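# Open the umbrella and leave it resting on the table

## Task

Spread the umbrella fully so that its catch locks it in the open position, then leave it lying on the table, supported by its handle and by the rim of its canopy.

## Robot and tools

Robot: two 6-joint arms, left_arm and right_arm, each ending in a two-finger parallel gripper. Calibrated base positions in the scene frame: left_arm at (-0.011, +0.307, 0) m, right_arm at (+0.020, -0.273, 0) m, each with only a slight yaw. Scene frame: origin at table-top height, halfway between the two nominal bases; +x points away from the robot over the table, +y toward left_arm, +z up. Arm names do not match the left or right side of camera images.

Joint order per arm, always: waist, shoulder, elbow, wrist pitch, wrist yaw, wrist roll. Stated ranges (rad): waist -2.618..3.054, shoulder 0..3.142, elbow 0..3.142, wrist pitch -1.571..1.571, wrist yaw -1.571..1.571, wrist roll -2.094..2.094. The true end of each joint may differ from these by up to 0.059 rad either way.

A row is one flat list of 14 numbers, each in [-1, 1], covering both arms even if only one moves: left_arm's six joints then its gripper opening, then right_arm's six joints then its opening. Joint entries are offsets, not poses: they are added to the arm's "Joint targets" as reported at the start of the action (or move), and are scaled so that 1.0 equals 1.202 rad for the waist, 1.258 shoulder, 1.238 elbow, 2.073 wrist pitch, 2.022 for wrist yaw and wrist roll. Rows inside one action are not cumulative; they all count from that same starting target. Sending the same offset in a later action moves the joint further. Sending 0 for all of an arm's joints simply re-commands its current targets. The opening entry is absolute: +1 fully open, -1 closed. To leave a gripper unchanged, repeat its current command (see "Tool commands"); 0 means half-open, not "no change".

execute_actions(actions, cameras): actions is a list of actions; each action is a list of up to 15 rows, one row per 1/30 s step; a shorter list repeats its final row to fill 15 steps. An empty actions list just reports state and images. Any action that would push a joint more than 0.059 rad beyond its stated range is rejected for both arms; a malformed action, or a first action failing that check, voids the whole call. cameras picks which images come back: omit, null or ["all"] for all, [] for none; names are cam_high, cam_low, cam_left_wrist, cam_right_wrist (each 896x504).

move(target, speed, blend, opening_speed, blocking, cameras): target is one 14-number row, or a list of up to 15 such rows differing only in joint offsets; every row counts from the same Joint targets, not from the previous row. All joints travel together, so hand paths curve, and nothing avoids obstacles or the other arm. speed: rad/s of the joint with the longest travel, 0.01 to 2, default 0.5 (one value, or one per target). blend: rad of corner rounding between listed targets, default 0. opening_speed: gripper rate in scale units per second, at least 0.2; otherwise the opening is sent at once. blocking=false returns early while the move continues; other motion commands are refused until you wait or stop. The result adds a "move:" line: done, off_target (resting more than 0.035 rad from target), moving, held or fault, maybe limits=held, plus the worst-off joint per arm. done does not mean no contact.

wait(seconds 0 to 10): lets time run with commands held; a running move continues. stop(): brakes a running move. zoom_image(camera, region [x0, y0, x1, y1] in pixels of that camera's latest image, at most 504x504): closer view. read_manual(section "licences"): licence texts only. finished_scene(scene): integer number of the current scene; ends it irreversibly, so call only when the umbrella is latched open and resting stably without the robot.

Result lines: end_effector_position (m) and end_effector_quat_wxyz in the scene frame, at the point between the finger pads about 1 cm behind the tips (fingers point along gripper +z, close along its y); printed positions may be off, more at long reach. Joint positions / Joint velocities: six joints per arm (rad, rad/s) plus finger gap (m; 0.094 fully open). Joint targets: the base for your next offsets. grip_measured: finger opening on the command scale; grip_effort_nm: gripper motor effort (negative closing), not a pad force. Joint torques: per joint, noisy and offset; joints 1 to 3 flip sign beyond ±28 N m. "joint sent to its limit": a joint was clamped at its real end. "joint command not followed": the clearance check altered targets. MOTOR HOT appears at 75 °C; at 90 °C an OVER-TEMPERATURE FAULT folds that arm away for the rest of the scene.

Motion limits: each joint's target may lead its measured angle by at most 0.202 (waist), 0.258 (shoulder), 0.238 (elbow), 0.573 (wrist pitch), 0.522 (wrist yaw, roll) rad, and targets that would move a hand over 100 mm from its measured place are scaled back, so big moves take several actions. Tiny changes may not start a joint.

Gripping: a full squeeze is roughly 50 to 62 N per pad. Command a bit below first-touch reading for a gentle hold; release by commanding well above grip_measured.

Avoid: dropping the umbrella or releasing a part while it moves, fast impacts, strong pushes, arm-on-arm contact (can fail the scene), anything leaving the table, and holding loads, full stretch or pushes into unreachable poses for long (motor heat). To end a push, command targets back past the current Joint positions.

Each tool is called after "Request:" as name(argument=value, ...) on one line, values as JSON.

## Session

Request:
execute_actions(actions=[])

Scene clock: 285.27 s.
left_arm: end_effector_position=(+0.3516, -0.0065, +0.2301) grip_measured=-0.719 grip_effort_nm=-0.046 end_effector_quat_wxyz=(+0.413, +0.578, +0.408, -0.574) | right_arm: end_effector_position=(+0.3504, +0.0407, +0.4400) grip_measured=-0.826 grip_effort_nm=-1.067 end_effector_quat_wxyz=(+0.574, -0.462, +0.478, +0.478)
Joint names: [waist, shoulder, elbow, wrist pitch, wrist yaw, wrist roll]
Joint positions: left_arm=[-0.307 2.248 1.911 -1.108 1.571 1.455 0.013] | right_arm=[0.348 1.572 1.414 0.387 -1.037 0.125 0.008]
Joint velocities: left_arm=[-0.007 0.007 0.007 -0.007 -0.022 -0.022 -0.001] | right_arm=[-0.007 -0.017 -0.007 -0.066 0.022 -0.007 -0.001]
Joint torques (N m): left_arm=[-0.06 1.74 -2.07 1.07 0.56 0.47] | right_arm=[-0.51 -6.65 5.05 1.46 0.53 -0.13]
Motor temperatures (°C): left_arm=[34 37 39 35 33 31 31] | right_arm=[34 36 34 41 33 34 36]
Heat: left arm: 39 °C; right arm: 41 °C.
Joint targets: left_arm=[-0.308 2.420 1.801 -1.074 1.568 1.495] | right_arm=[0.343 1.566 1.387 0.386 -1.000 0.110]
Tool commands: left_gripper/opening=-0.72 right_gripper/opening=-0.95

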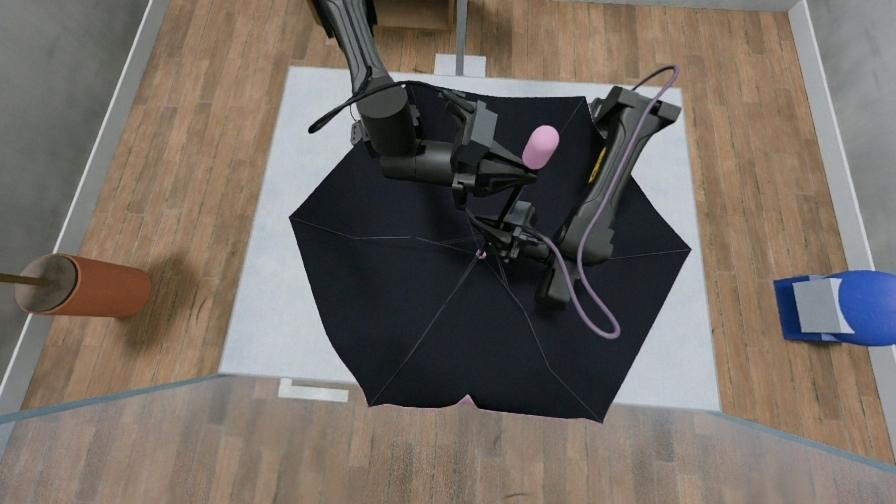

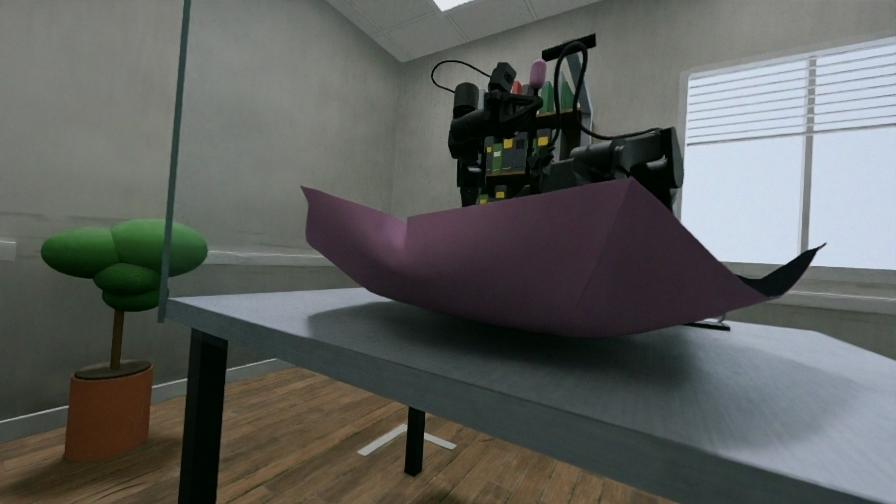

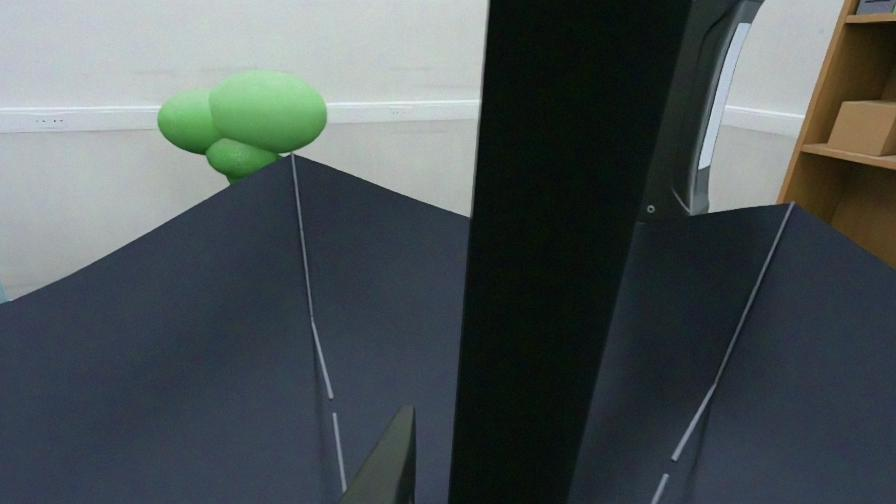

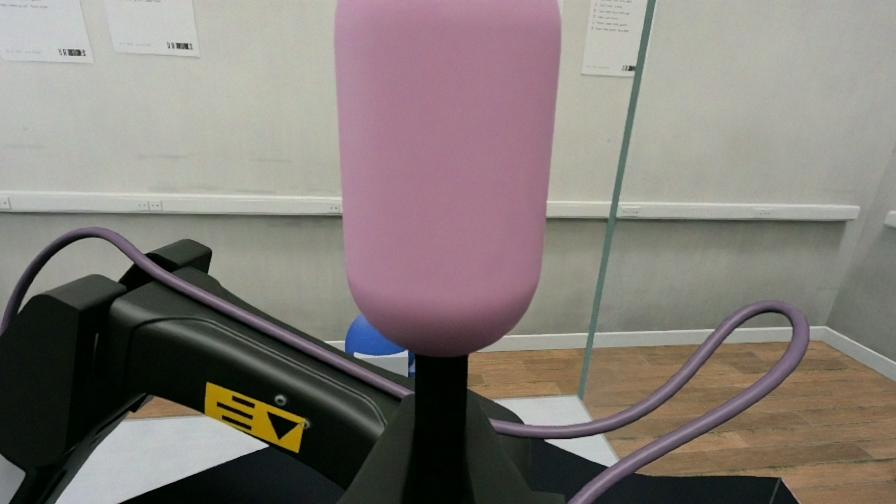

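Request:
zoom_image(camera="cam_high", region=[400, 120, 660, 320])

Request:
zoom_image(camera="cam_low", region=[280, 20, 784, 360])

Request:
zoom_image(camera="cam_left_wrist", region=[200, 140, 600, 504])

Scaled by 1.938 from the camera's 896x504 image, which has a finer 1280x720 frame.

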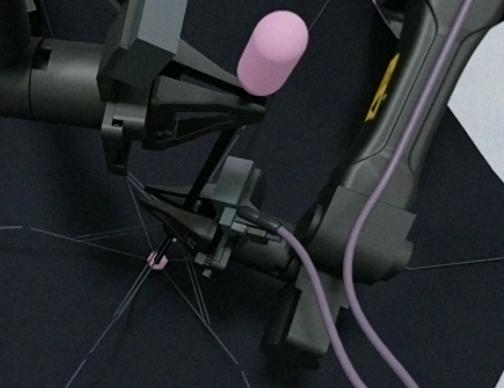

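Scaled by 1.000.

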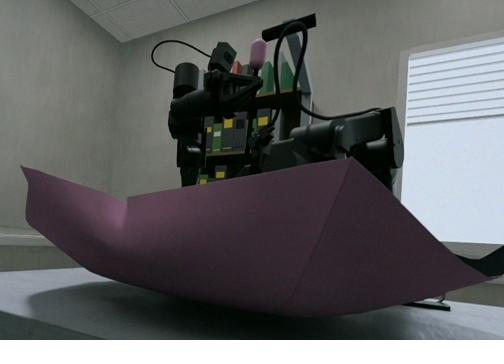

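Scaled by 1.260 from the camera's 896x504 image, which has a finer 1280x720 frame.

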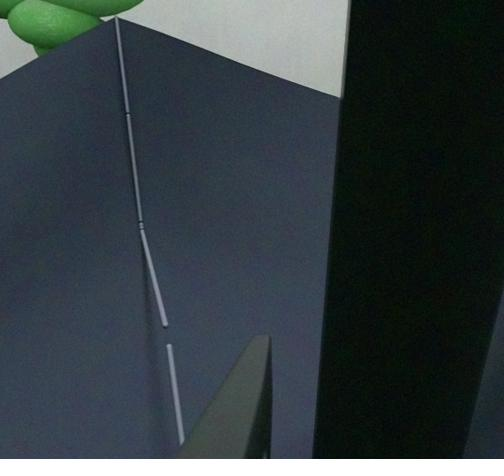

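Request:
zoom_image(camera="cam_high", region=[450, 200, 530, 290])

Request:
zoom_image(camera="cam_low", region=[420, 40, 700, 220])

Request:
zoom_image(camera="cam_left_wrist", region=[400, 300, 720, 504])

Request:
zoom_image(camera="cam_high", region=[250, 60, 740, 440])

Scaled by 5.600 from the camera's 896x504 image, which has a finer 1280x720 frame.

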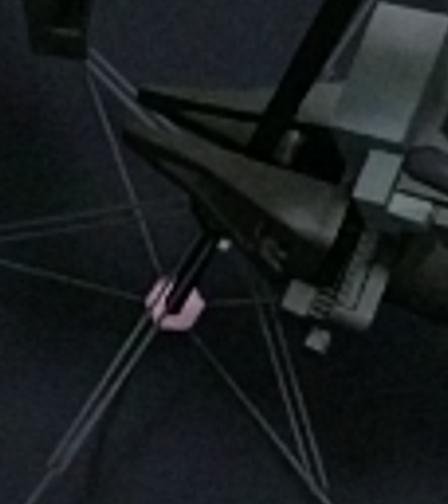

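Scaled by 1.800 from the camera's 896x504 image, which has a finer 1280x720 frame.

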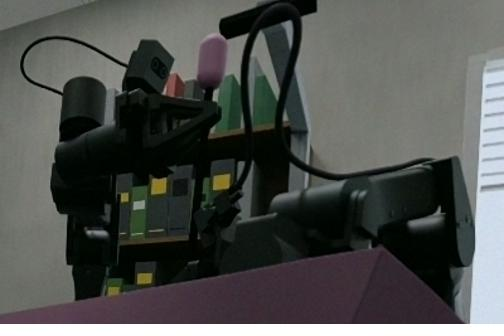

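Scaled by 1.575 from the camera's 896x504 image, which has a finer 1280x720 frame.

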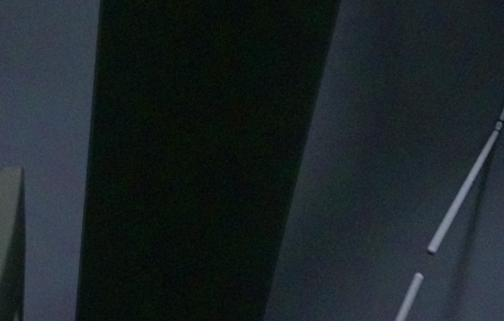

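Scaled by 1.029 from the camera's 896x504 image, which has a finer 1280x720 frame.

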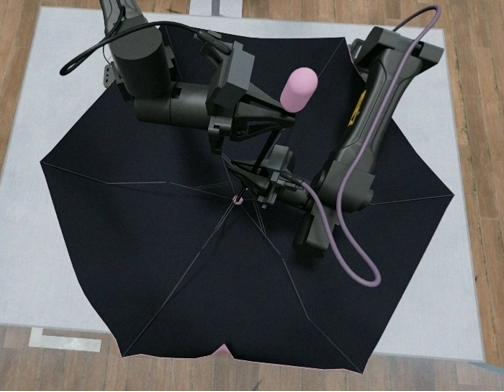

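Request:
zoom_image(camera="cam_high", region=[540, 60, 720, 260])

Request:
zoom_image(camera="cam_high", region=[270, 60, 470, 260])

Request:
zoom_image(camera="cam_left_wrist", region=[0, 130, 504, 504])

Scaled by 2.520 from the camera's 896x504 image, which has a finer 1280x720 frame.

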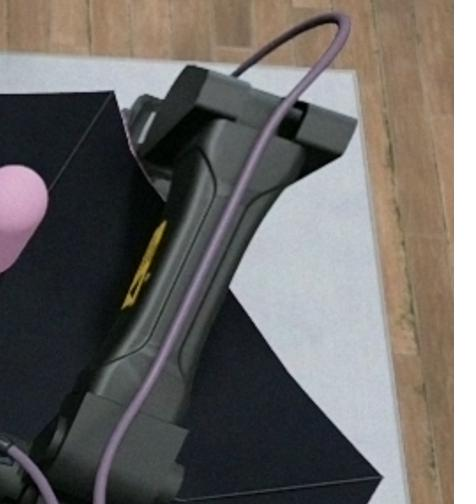

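Scaled by 2.520 from the camera's 896x504 image, which has a finer 1280x720 frame.

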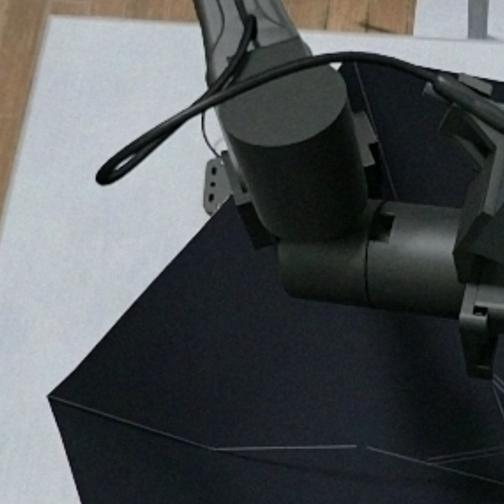

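Scaled by 1.000.

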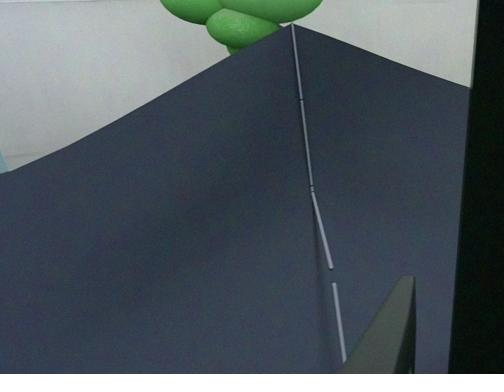

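Request:
move(target=[0, -0.068, 0.0444, -0.0082, 0, 0, -0.72, 0, 0, 0, 0, 0, 0, -0.95], speed=0.2, cameras=[])

Scene clock: 375.80 s.
left_arm: end_effector_position=(+0.3502, -0.0060, +0.2378) grip_measured=-0.719 grip_effort_nm=-0.042 end_effector_quat_wxyz=(+0.420, +0.583, +0.400, -0.569) | right_arm: end_effector_position=(+0.3493, +0.0412, +0.4399) grip_measured=-0.826 grip_effort_nm=-1.067 end_effector_quat_wxyz=(+0.573, -0.464, +0.477, +0.479)
Joint names: [waist, shoulder, elbow, wrist pitch, wrist yaw, wrist roll]
Joint positions: left_arm=[-0.307 2.233 1.915 -1.11 1.571 1.462 0.013] | right_arm=[0.349 1.572 1.414 0.388 -1.041 0.125 0.008]
Joint velocities: left_arm=[-0.007 0.007 -0.007 0.007 0.037 -0.066 0] | right_arm=[-0.002 -0.012 -0.007 0.037 0.066 -0.022 -0.001]
Joint torques (N m): left_arm=[-0.06 -3.3 1.96 0.9 0.56 0.42] | right_arm=[-0.59 -6.65 5.08 1.46 0.58 -0.12]
Motor temperatures (°C): left_arm=[34 35 38 36 33 32 31] | right_arm=[34 35 34 40 33 34 37]
Heat: left arm: 38 °C; right arm: 40 °C.
Joint targets: left_arm=[-0.308 2.334 1.855 -1.091 1.568 1.495] | right_arm=[0.343 1.566 1.386 0.386 -1.000 0.110]
move: off_target (left_arm, right_arm); left_arm: the shoulder is farthest, 0.102 rad from its target; right_arm: the wrist yaw is farthest, 0.041 rad from its target
No camera images: "cameras" was empty.

Request:
move(target=[0, -0.0604, 0.0363, -0.0068, 0, 0, -0.72, 0, 0, 0, 0, 0, 0, -0.95], speed=0.2)

Scene clock: 378.27 s.
left_arm: end_effector_position=(+0.3491, -0.0056, +0.2438) grip_measured=-0.719 grip_effort_nm=-0.046 end_effector_quat_wxyz=(+0.428, +0.588, +0.392, -0.563) | right_arm: end_effector_position=(+0.3493, +0.0412, +0.4399) grip_measured=-0.826 grip_effort_nm=-1.072 end_effector_quat_wxyz=(+0.573, -0.464, +0.477, +0.479)
Joint names: [waist, shoulder, elbow, wrist pitch, wrist yaw, wrist roll]
Joint positions: left_arm=[-0.307 2.221 1.918 -1.11 1.571 1.473 0.013] | right_arm=[0.349 1.572 1.414 0.388 -1.041 0.125 0.008]
Joint velocities: left_arm=[-0.017 -0.007 -0.002 -0.007 0.051 -0.022 -0.001] | right_arm=[0.012 0.002 -0.002 0.007 0.022 0.051 0]
Joint torques (N m): left_arm=[-0.05 -7.76 5.16 0.77 0.55 0.3] | right_arm=[-0.58 -6.71 5.05 1.45 0.57 -0.14]
Motor temperatures (°C): left_arm=[34 35 38 35 33 32 31] | right_arm=[34 35 34 40 33 34 37]
Heat: left arm: 38 °C; right arm: 40 °C.
Joint targets: left_arm=[-0.308 2.259 1.900 -1.105 1.568 1.496] | right_arm=[0.343 1.566 1.386 0.386 -1.000 0.110]
move: off_target (left_arm, right_arm); left_arm: the shoulder is farthest, 0.038 rad from its target; right_arm: the wrist yaw is farthest, 0.041 rad from its target

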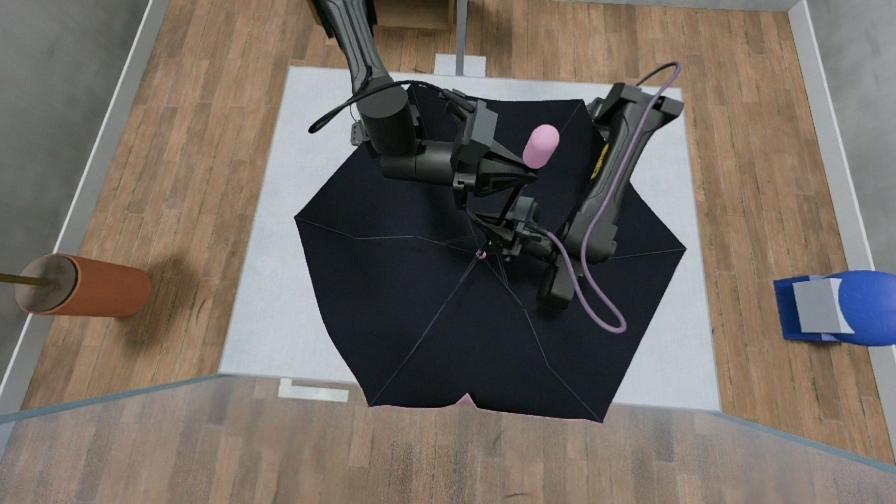

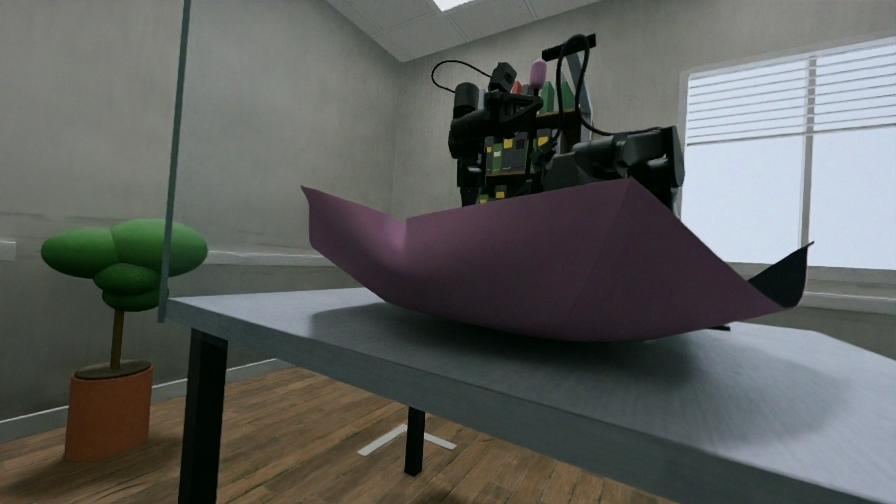

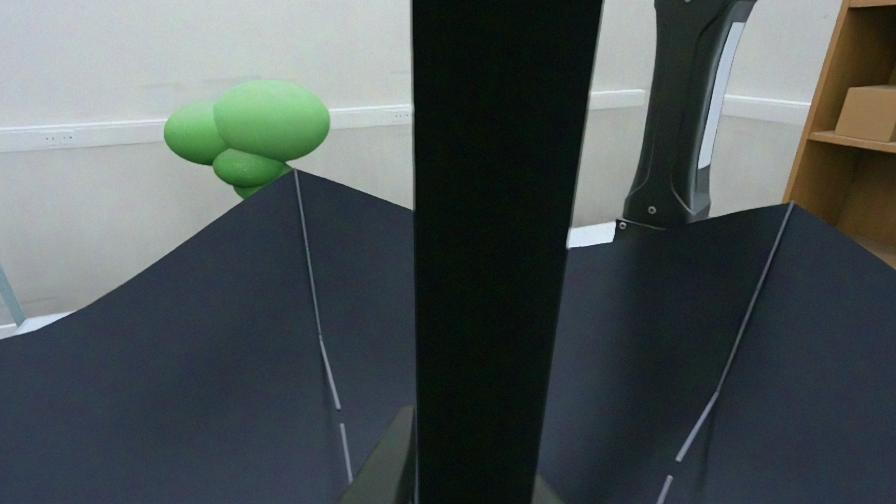

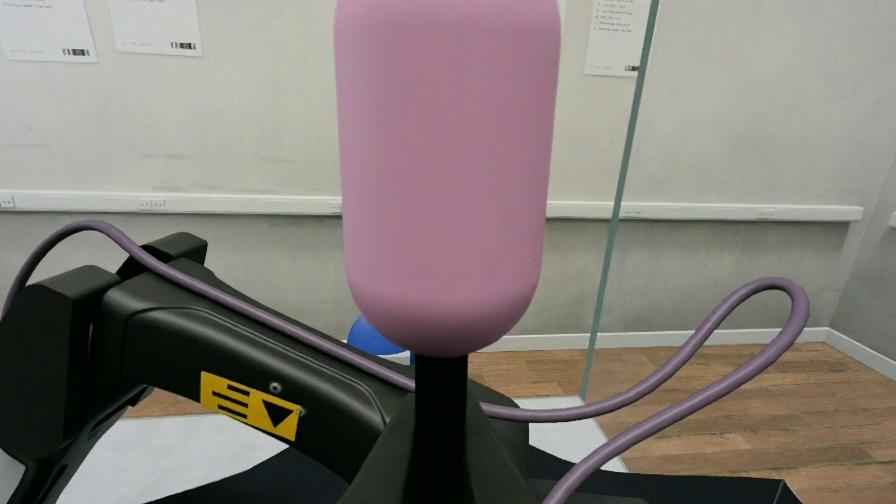

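Request:
move(target=[0, 0, 0, 0, 0, 0, -0.95, 0, 0, 0, 0, 0, 0, -0.95], opening_speed=0.5, cameras=["cam_left_wrist"])

Scene clock: 498.93 s.
left_arm: end_effector_position=(+0.3482, -0.0053, +0.2445) grip_measured=-0.902 grip_effort_nm=-1.013 end_effector_quat_wxyz=(+0.428, +0.589, +0.392, -0.563) | right_arm: end_effector_position=(+0.3505, +0.0410, +0.4402) grip_measured=-0.826 grip_effort_nm=-1.062 end_effector_quat_wxyz=(+0.574, -0.461, +0.479, +0.478)
Joint names: [waist, shoulder, elbow, wrist pitch, wrist yaw, wrist roll]
Joint positions: left_arm=[-0.307 2.219 1.918 -1.12 1.571 1.484 0.005] | right_arm=[0.349 1.572 1.414 0.388 -1.034 0.125 0.008]
Joint velocities: left_arm=[-0.007 0.012 -0.017 -0.007 0.051 -0.007 -0.001] | right_arm=[0.012 -0.002 0.002 -0.007 0.095 -0.022 -0.001]
Joint torques (N m): left_arm=[-0.06 -7.6 5.15 0.87 0.55 0.17] | right_arm=[-0.57 -6.64 5.07 1.46 0.5 -0.14]
Motor temperatures (°C): left_arm=[34 37 39 35 33 32 31] | right_arm=[34 36 34 40 33 34 37]
Heat: left arm: 39 °C; right arm: 40 °C.
Joint targets: left_arm=[-0.308 2.258 1.900 -1.105 1.568 1.495] | right_arm=[0.343 1.566 1.386 0.386 -1.000 0.110]
move: off_target (left_arm); left_arm: the shoulder is farthest, 0.040 rad from its target
Images, in order (width x height): cam_left_wrist 896x504.

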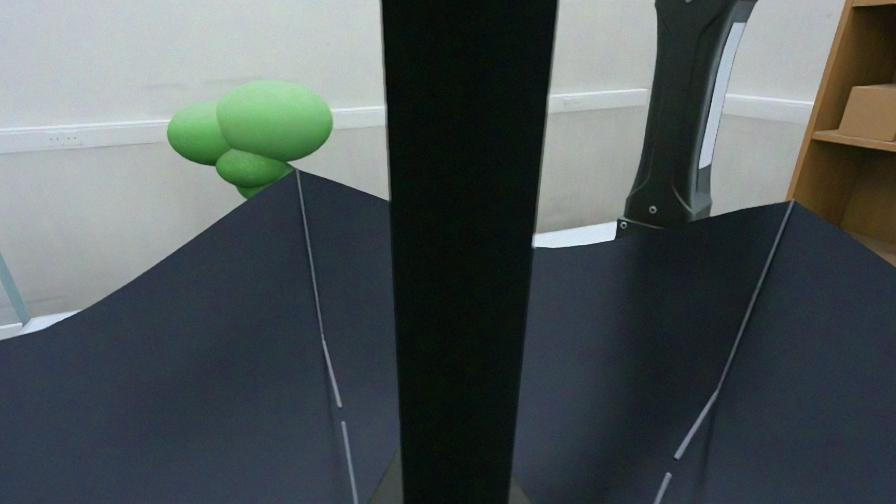

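Request:
move(target=[0, 0, 0, 0, 0, 0, -0.95, 0, 0, 0, 0, 0, 0, -0.4], opening_speed=0.8, cameras=["cam_high", "cam_right_wrist"])

Scene clock: 640.77 s.
left_arm: end_effector_position=(+0.3480, -0.0052, +0.2445) grip_measured=-0.904 grip_effort_nm=-1.038 end_effector_quat_wxyz=(+0.429, +0.589, +0.391, -0.562) | right_arm: end_effector_position=(+0.3541, +0.0407, +0.4376) grip_measured=-0.402 grip_effort_nm=0.081 end_effector_quat_wxyz=(+0.578, -0.456, +0.484, +0.473)
Joint names: [waist, shoulder, elbow, wrist pitch, wrist yaw, wrist roll]
Joint positions: left_arm=[-0.307 2.219 1.918 -1.122 1.571 1.488 0.005] | right_arm=[0.349 1.572 1.406 0.389 -1.016 0.121 0.028]
Joint velocities: left_arm=[0.012 -0.012 0.012 -0.081 -0.007 0.022 -0.001] | right_arm=[0.017 -0.007 -0.007 0.081 0.051 -0.037 0]
Joint torques (N m): left_arm=[-0.06 -7.61 5.15 0.88 0.56 0.13] | right_arm=[-0.58 -6.68 5.79 1.47 0.27 -0.09]
Motor temperatures (°C): left_arm=[34 39 39 34 33 31 33] | right_arm=[34 36 34 41 33 34 38]
Heat: left arm: 39 °C; right arm: 41 °C.
Joint targets: left_arm=[-0.308 2.258 1.900 -1.105 1.568 1.495] | right_arm=[0.343 1.566 1.386 0.386 -1.000 0.110]
move: off_target (left_arm); left_arm: the shoulder is farthest, 0.039 rad from its target
Images, in order (width x height): cam_high 896x504, cam_right_wrist 896x504.

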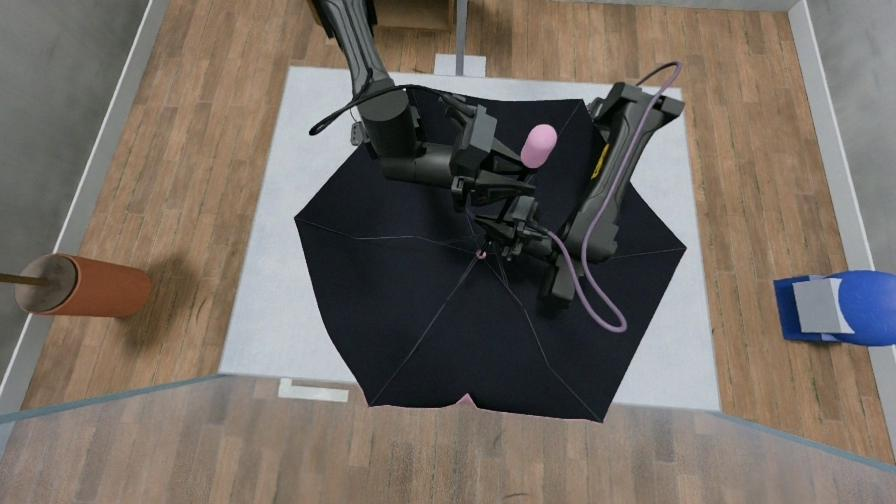

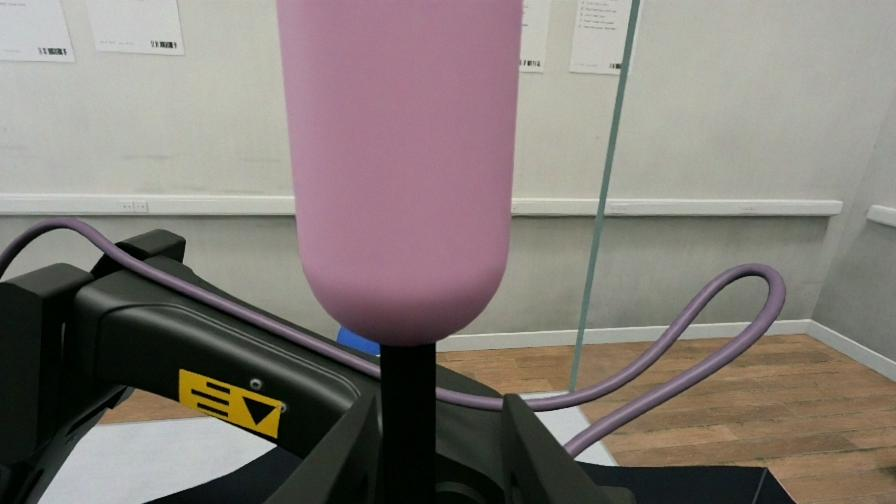

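Request:
move(target=[0, 0, 0, 0, 0, 0, -0.95, -0.2097, -0.0934, -0.162, 0.1286, -0.1187, 0.0964, 0.2], speed=0.35, cameras=["cam_high", "cam_right_wrist"])

Scene clock: 644.43 s.
left_arm: end_effector_position=(+0.3480, -0.0052, +0.2446) grip_measured=-0.904 grip_effort_nm=-1.043 end_effector_quat_wxyz=(+0.429, +0.589, +0.391, -0.562) | right_arm: end_effector_position=(+0.3568, -0.0478, +0.4205) grip_measured=+0.198 grip_effort_nm=0.071 end_effector_quat_wxyz=(+0.582, -0.444, +0.493, +0.470)
Joint names: [waist, shoulder, elbow, wrist pitch, wrist yaw, wrist roll]
Joint positions: left_arm=[-0.307 2.219 1.919 -1.124 1.571 1.489 0.005] | right_arm=[0.093 1.476 1.206 0.638 -1.232 0.294 0.056]
Joint velocities: left_arm=[-0.002 -0.002 0.017 0.051 0.037 -0.007 0] | right_arm=[-0.027 -0.002 -0.002 -0.022 -0.022 0.095 0]
Joint torques (N m): left_arm=[-0.08 -7.62 5.12 0.9 0.56 0.12] | right_arm=[-0.18 -7.47 5.57 1.41 0.13 0.12]
Motor temperatures (°C): left_arm=[34 39 39 34 33 31 33] | right_arm=[34 36 34 41 33 34 37]
Heat: left arm: 39 °C; right arm: 41 °C.
Joint targets: left_arm=[-0.308 2.258 1.900 -1.105 1.568 1.495] | right_arm=[0.091 1.448 1.186 0.652 -1.240 0.305]
move: off_target (left_arm); left_arm: the shoulder is farthest, 0.039 rad from its target
Images, in order (width x height): cam_high 896x504, cam_right_wrist 896x504.

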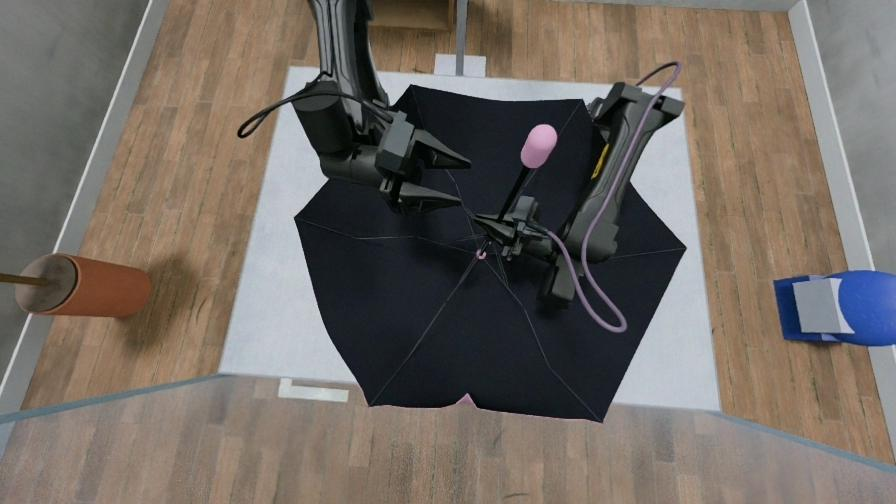

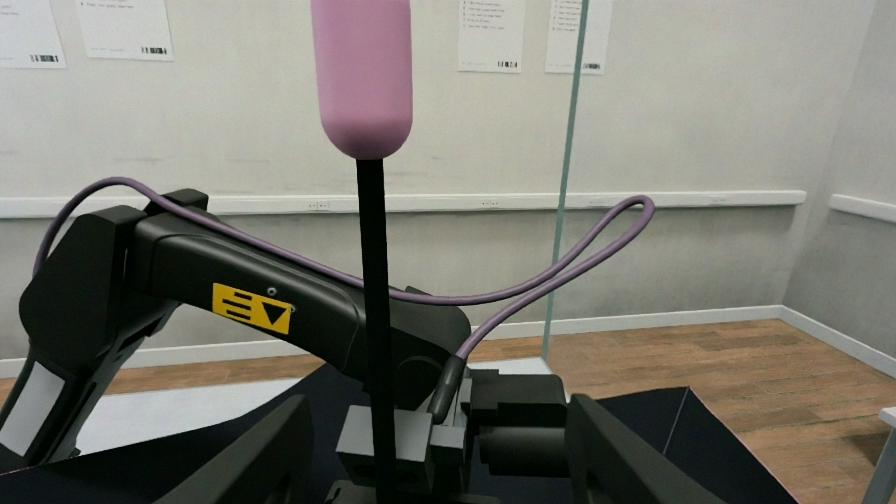

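Request:
zoom_image(camera="cam_right_wrist", region=[280, 300, 620, 504])

Request:
zoom_image(camera="cam_high", region=[440, 190, 560, 310])

Scaled by 1.482 from the camera's 896x504 image, which has a finer 1280x720 frame.

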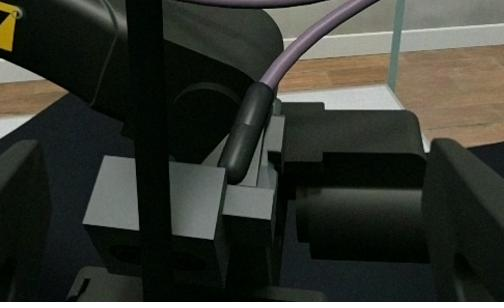

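Scaled by 4.200 from the camera's 896x504 image, which has a finer 1280x720 frame.

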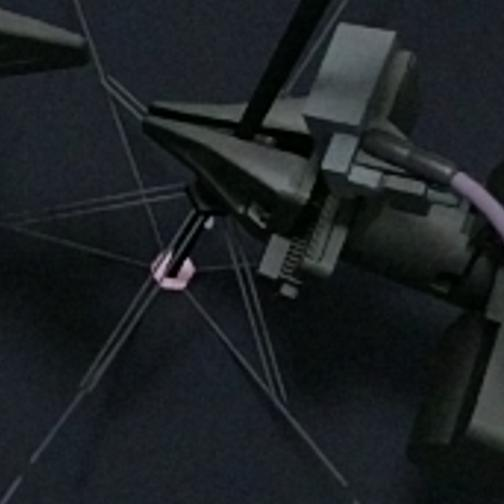

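Request:
move(target=[0, 0, 0, 0, 0, 0, -0.95, -1.0, 0, 0, 0, 0.5, 0, 0.2], speed=1.0, cameras=["cam_high"])

Scene clock: 656.93 s.
left_arm: end_effector_position=(+0.3480, -0.0052, +0.2446) grip_measured=-0.904 grip_effort_nm=-1.043 end_effector_quat_wxyz=(+0.429, +0.589, +0.391, -0.562) | right_arm: end_effector_position=(+0.2942, -0.6625, +0.4617) grip_measured=+0.198 grip_effort_nm=0.061 end_effector_quat_wxyz=(+0.787, +0.272, +0.501, -0.237)
Joint names: [waist, shoulder, elbow, wrist pitch, wrist yaw, wrist roll]
Joint positions: left_arm=[-0.307 2.219 1.919 -1.124 1.571 1.489 0.005] | right_arm=[-1.116 1.476 1.206 0.639 -0.242 0.297 0.056]
Joint velocities: left_arm=[0.007 0.002 0.007 0.007 0.007 0.007 -0.001] | right_arm=[-0.007 0.007 0.012 0.007 -0.051 0.022 0]
Joint torques (N m): left_arm=[-0.05 -7.62 5.12 0.9 0.55 0.12] | right_arm=[0.51 -7.77 5.89 1.79 0.19 0.11]
Motor temperatures (°C): left_arm=[34 39 39 34 33 31 33] | right_arm=[34 36 34 40 33 34 37]
Heat: left arm: 39 °C; right arm: 40 °C.
Joint targets: left_arm=[-0.308 2.258 1.900 -1.105 1.568 1.495] | right_arm=[-1.111 1.448 1.186 0.652 -0.229 0.305]
move: off_target (left_arm); left_arm: the shoulder is farthest, 0.039 rad from its target
Images, in order (width x height): cam_high 896x504.

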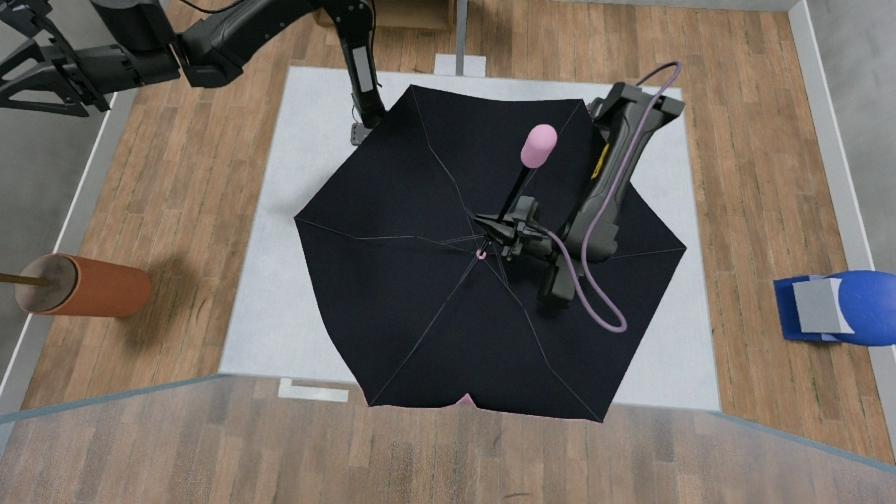

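Request:
move(target=[0, -0.0424, 0.1174, 0.0069, 0, -0.0223, -0.95, 0, 0, 0, 0, 0, 0, 0.2], speed=0.25)

Scene clock: 676.57 s.
left_arm: end_effector_position=(+0.3460, -0.0110, +0.2622) grip_measured=-0.905 grip_effort_nm=-1.038 end_effector_quat_wxyz=(+0.413, +0.587, +0.401, -0.570) | right_arm: end_effector_position=(+0.2941, -0.6626, +0.4617) grip_measured=+0.198 grip_effort_nm=0.046 end_effector_quat_wxyz=(+0.787, +0.272, +0.501, -0.238)
Joint names: [waist, shoulder, elbow, wrist pitch, wrist yaw, wrist roll]
Joint positions: left_arm=[-0.321 2.218 1.993 -1.172 1.561 1.424 0.004] | right_arm=[-1.116 1.476 1.206 0.639 -0.242 0.297 0.056]
Joint velocities: left_arm=[-0.022 0.002 0.002 -0.022 -0.051 -0.037 -0.001] | right_arm=[-0.007 -0.017 -0.007 -0.081 -0.022 0.037 0]
Joint torques (N m): left_arm=[1.1 -11.48 10.91 1.59 0.65 0.34] | right_arm=[0.5 -7.83 5.96 1.78 0.19 0.09]
Motor temperatures (°C): left_arm=[34 39 39 34 33 31 33] | right_arm=[34 36 34 41 33 34 36]
Heat: left arm: 39 °C; right arm: 41 °C.
Joint targets: left_arm=[-0.309 2.205 2.046 -1.091 1.568 1.450] | right_arm=[-1.111 1.448 1.186 0.652 -0.229 0.305]
move: off_target (left_arm); left_arm: the wrist pitch is farthest, 0.081 rad from its target

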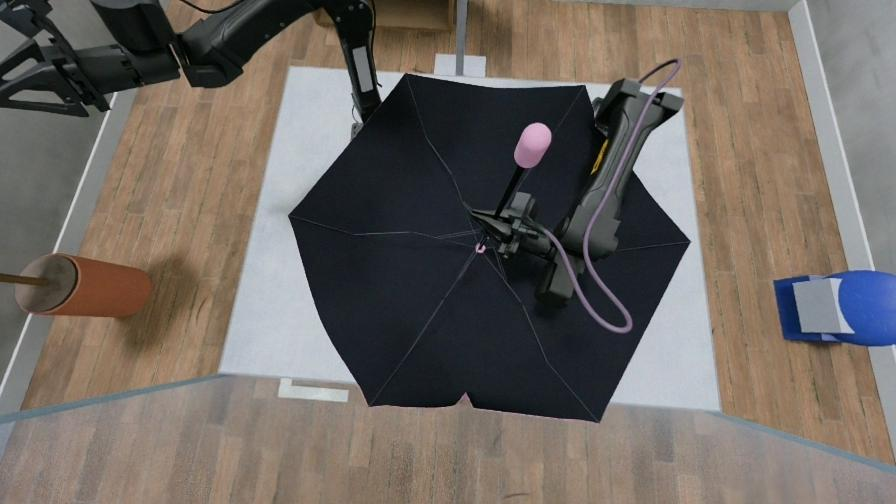

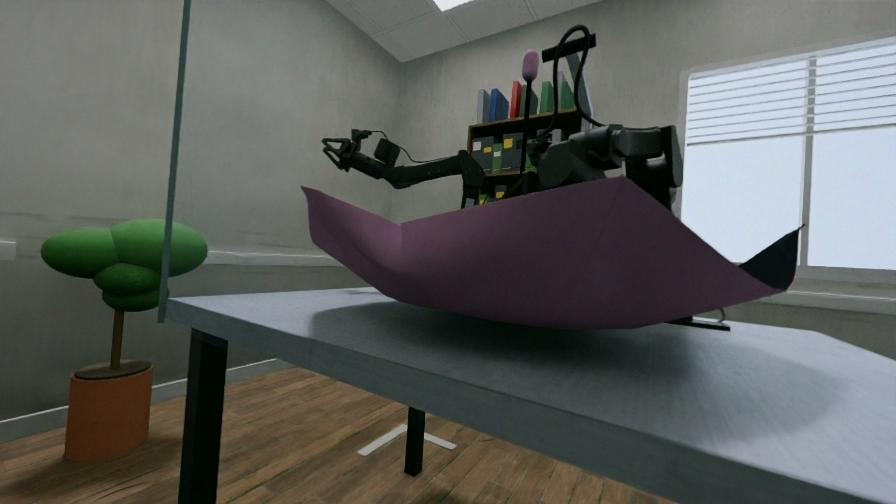

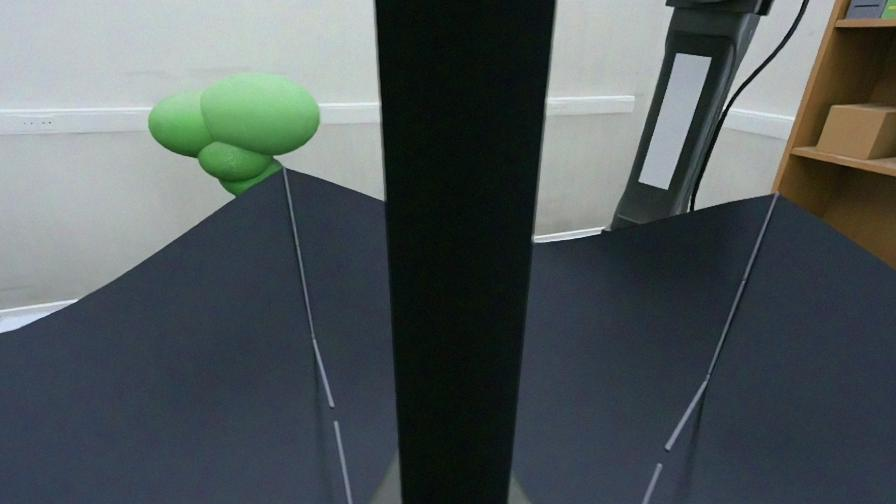

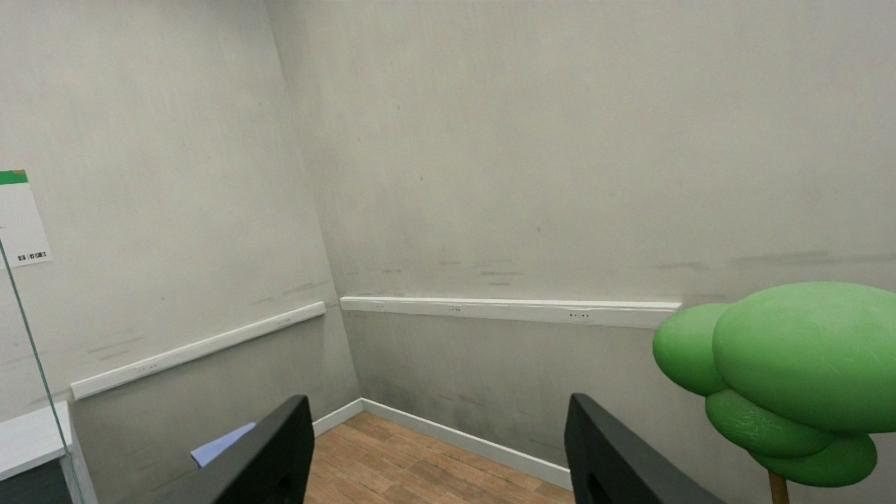

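Request:
execute_actions(actions=[])

Scene clock: 690.23 s.
left_arm: end_effector_position=(+0.3460, -0.0110, +0.2622) grip_measured=-0.905 grip_effort_nm=-1.043 end_effector_quat_wxyz=(+0.413, +0.587, +0.401, -0.570) | right_arm: end_effector_position=(+0.2941, -0.6626, +0.4618) grip_measured=+0.198 grip_effort_nm=0.051 end_effector_quat_wxyz=(+0.787, +0.272, +0.501, -0.238)
Joint names: [waist, shoulder, elbow, wrist pitch, wrist yaw, wrist roll]
Joint positions: left_arm=[-0.321 2.218 1.993 -1.172 1.561 1.424 0.004] | right_arm=[-1.116 1.476 1.206 0.639 -0.241 0.297 0.056]
Joint velocities: left_arm=[-0.007 -0.007 -0.002 -0.051 0.007 0.007 -0.001] | right_arm=[0.002 0.002 -0.027 -0.007 -0.007 0.007 -0.001]
Joint torques (N m): left_arm=[1.11 -11.45 10.92 1.59 0.65 0.34] | right_arm=[0.47 -7.79 5.96 1.77 0.19 0.1]
Motor temperatures (°C): left_arm=[34 39 42 36 33 31 34] | right_arm=[34 37 34 41 33 34 36]
Heat: left arm: 42 °C; right arm: 41 °C.
Joint targets: left_arm=[-0.309 2.205 2.046 -1.091 1.568 1.450] | right_arm=[-1.111 1.448 1.186 0.652 -0.229 0.305]
Tool commands: left_gripper/opening=-0.95 right_gripper/opening=+0.2

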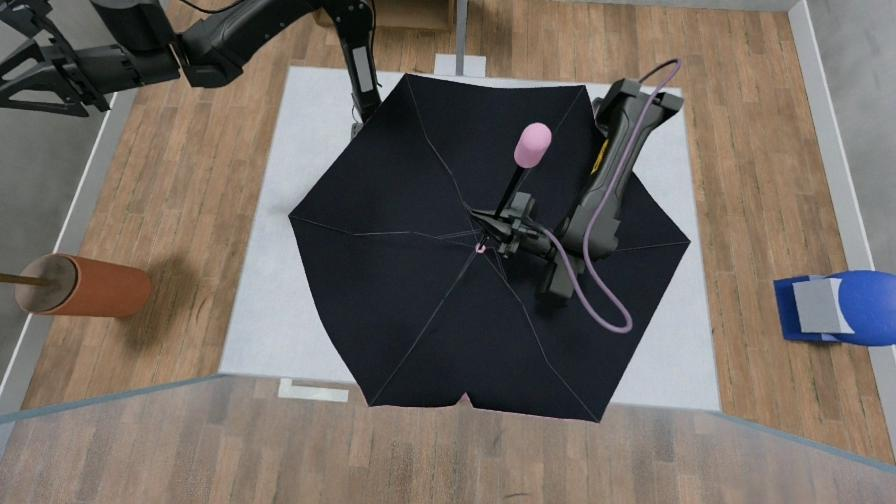

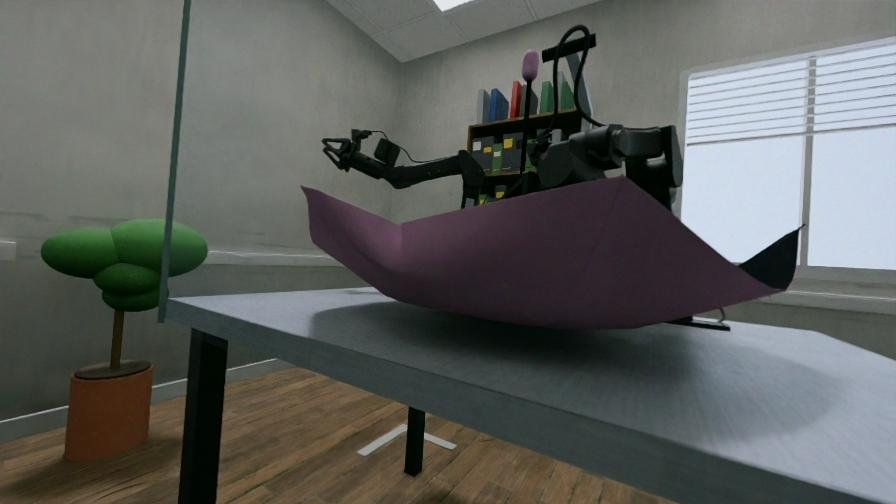

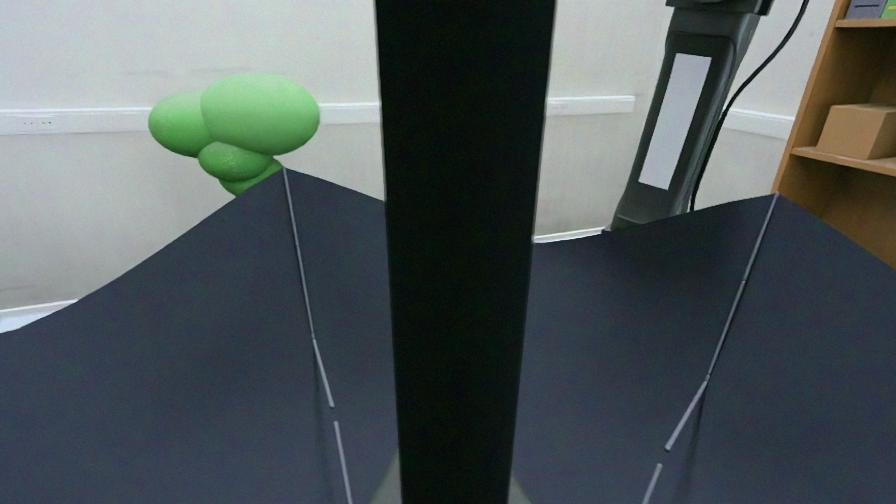

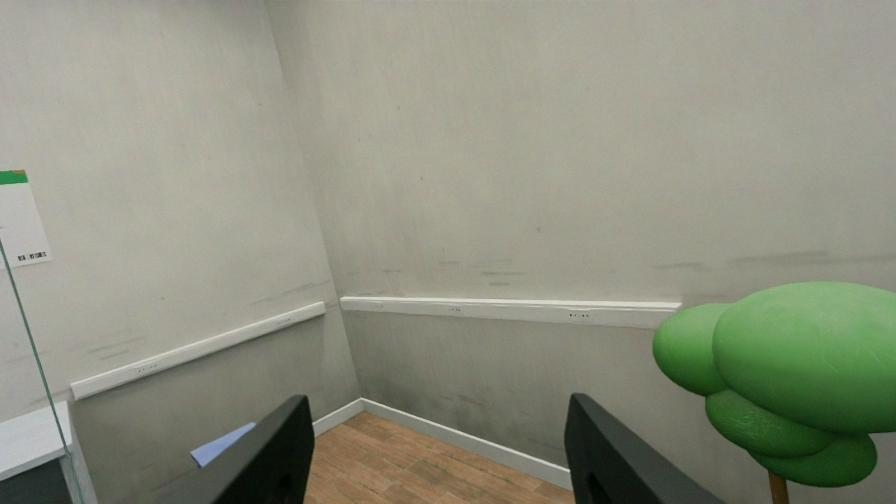

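Request:
zoom_image(camera="cam_high", region=[540, 40, 740, 240])

Request:
zoom_image(camera="cam_high", region=[300, 30, 460, 190])

Scaled by 2.520 from the camera's 896x504 image, which has a finer 1280x720 frame.

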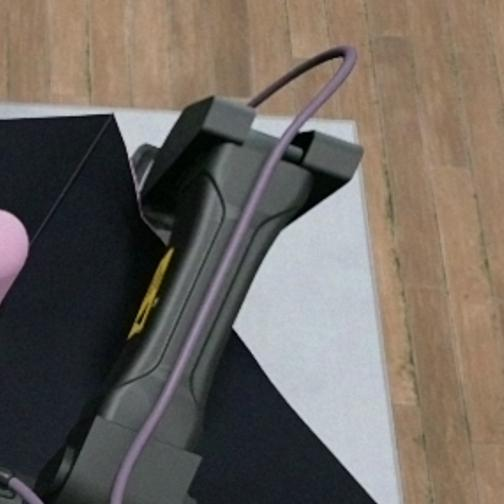

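Scaled by 3.150 from the camera's 896x504 image, which has a finer 1280x720 frame.

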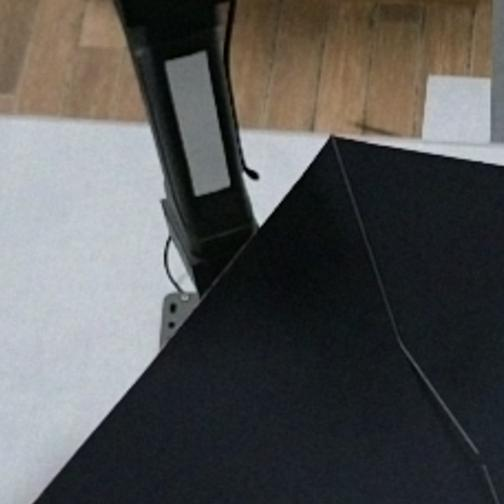

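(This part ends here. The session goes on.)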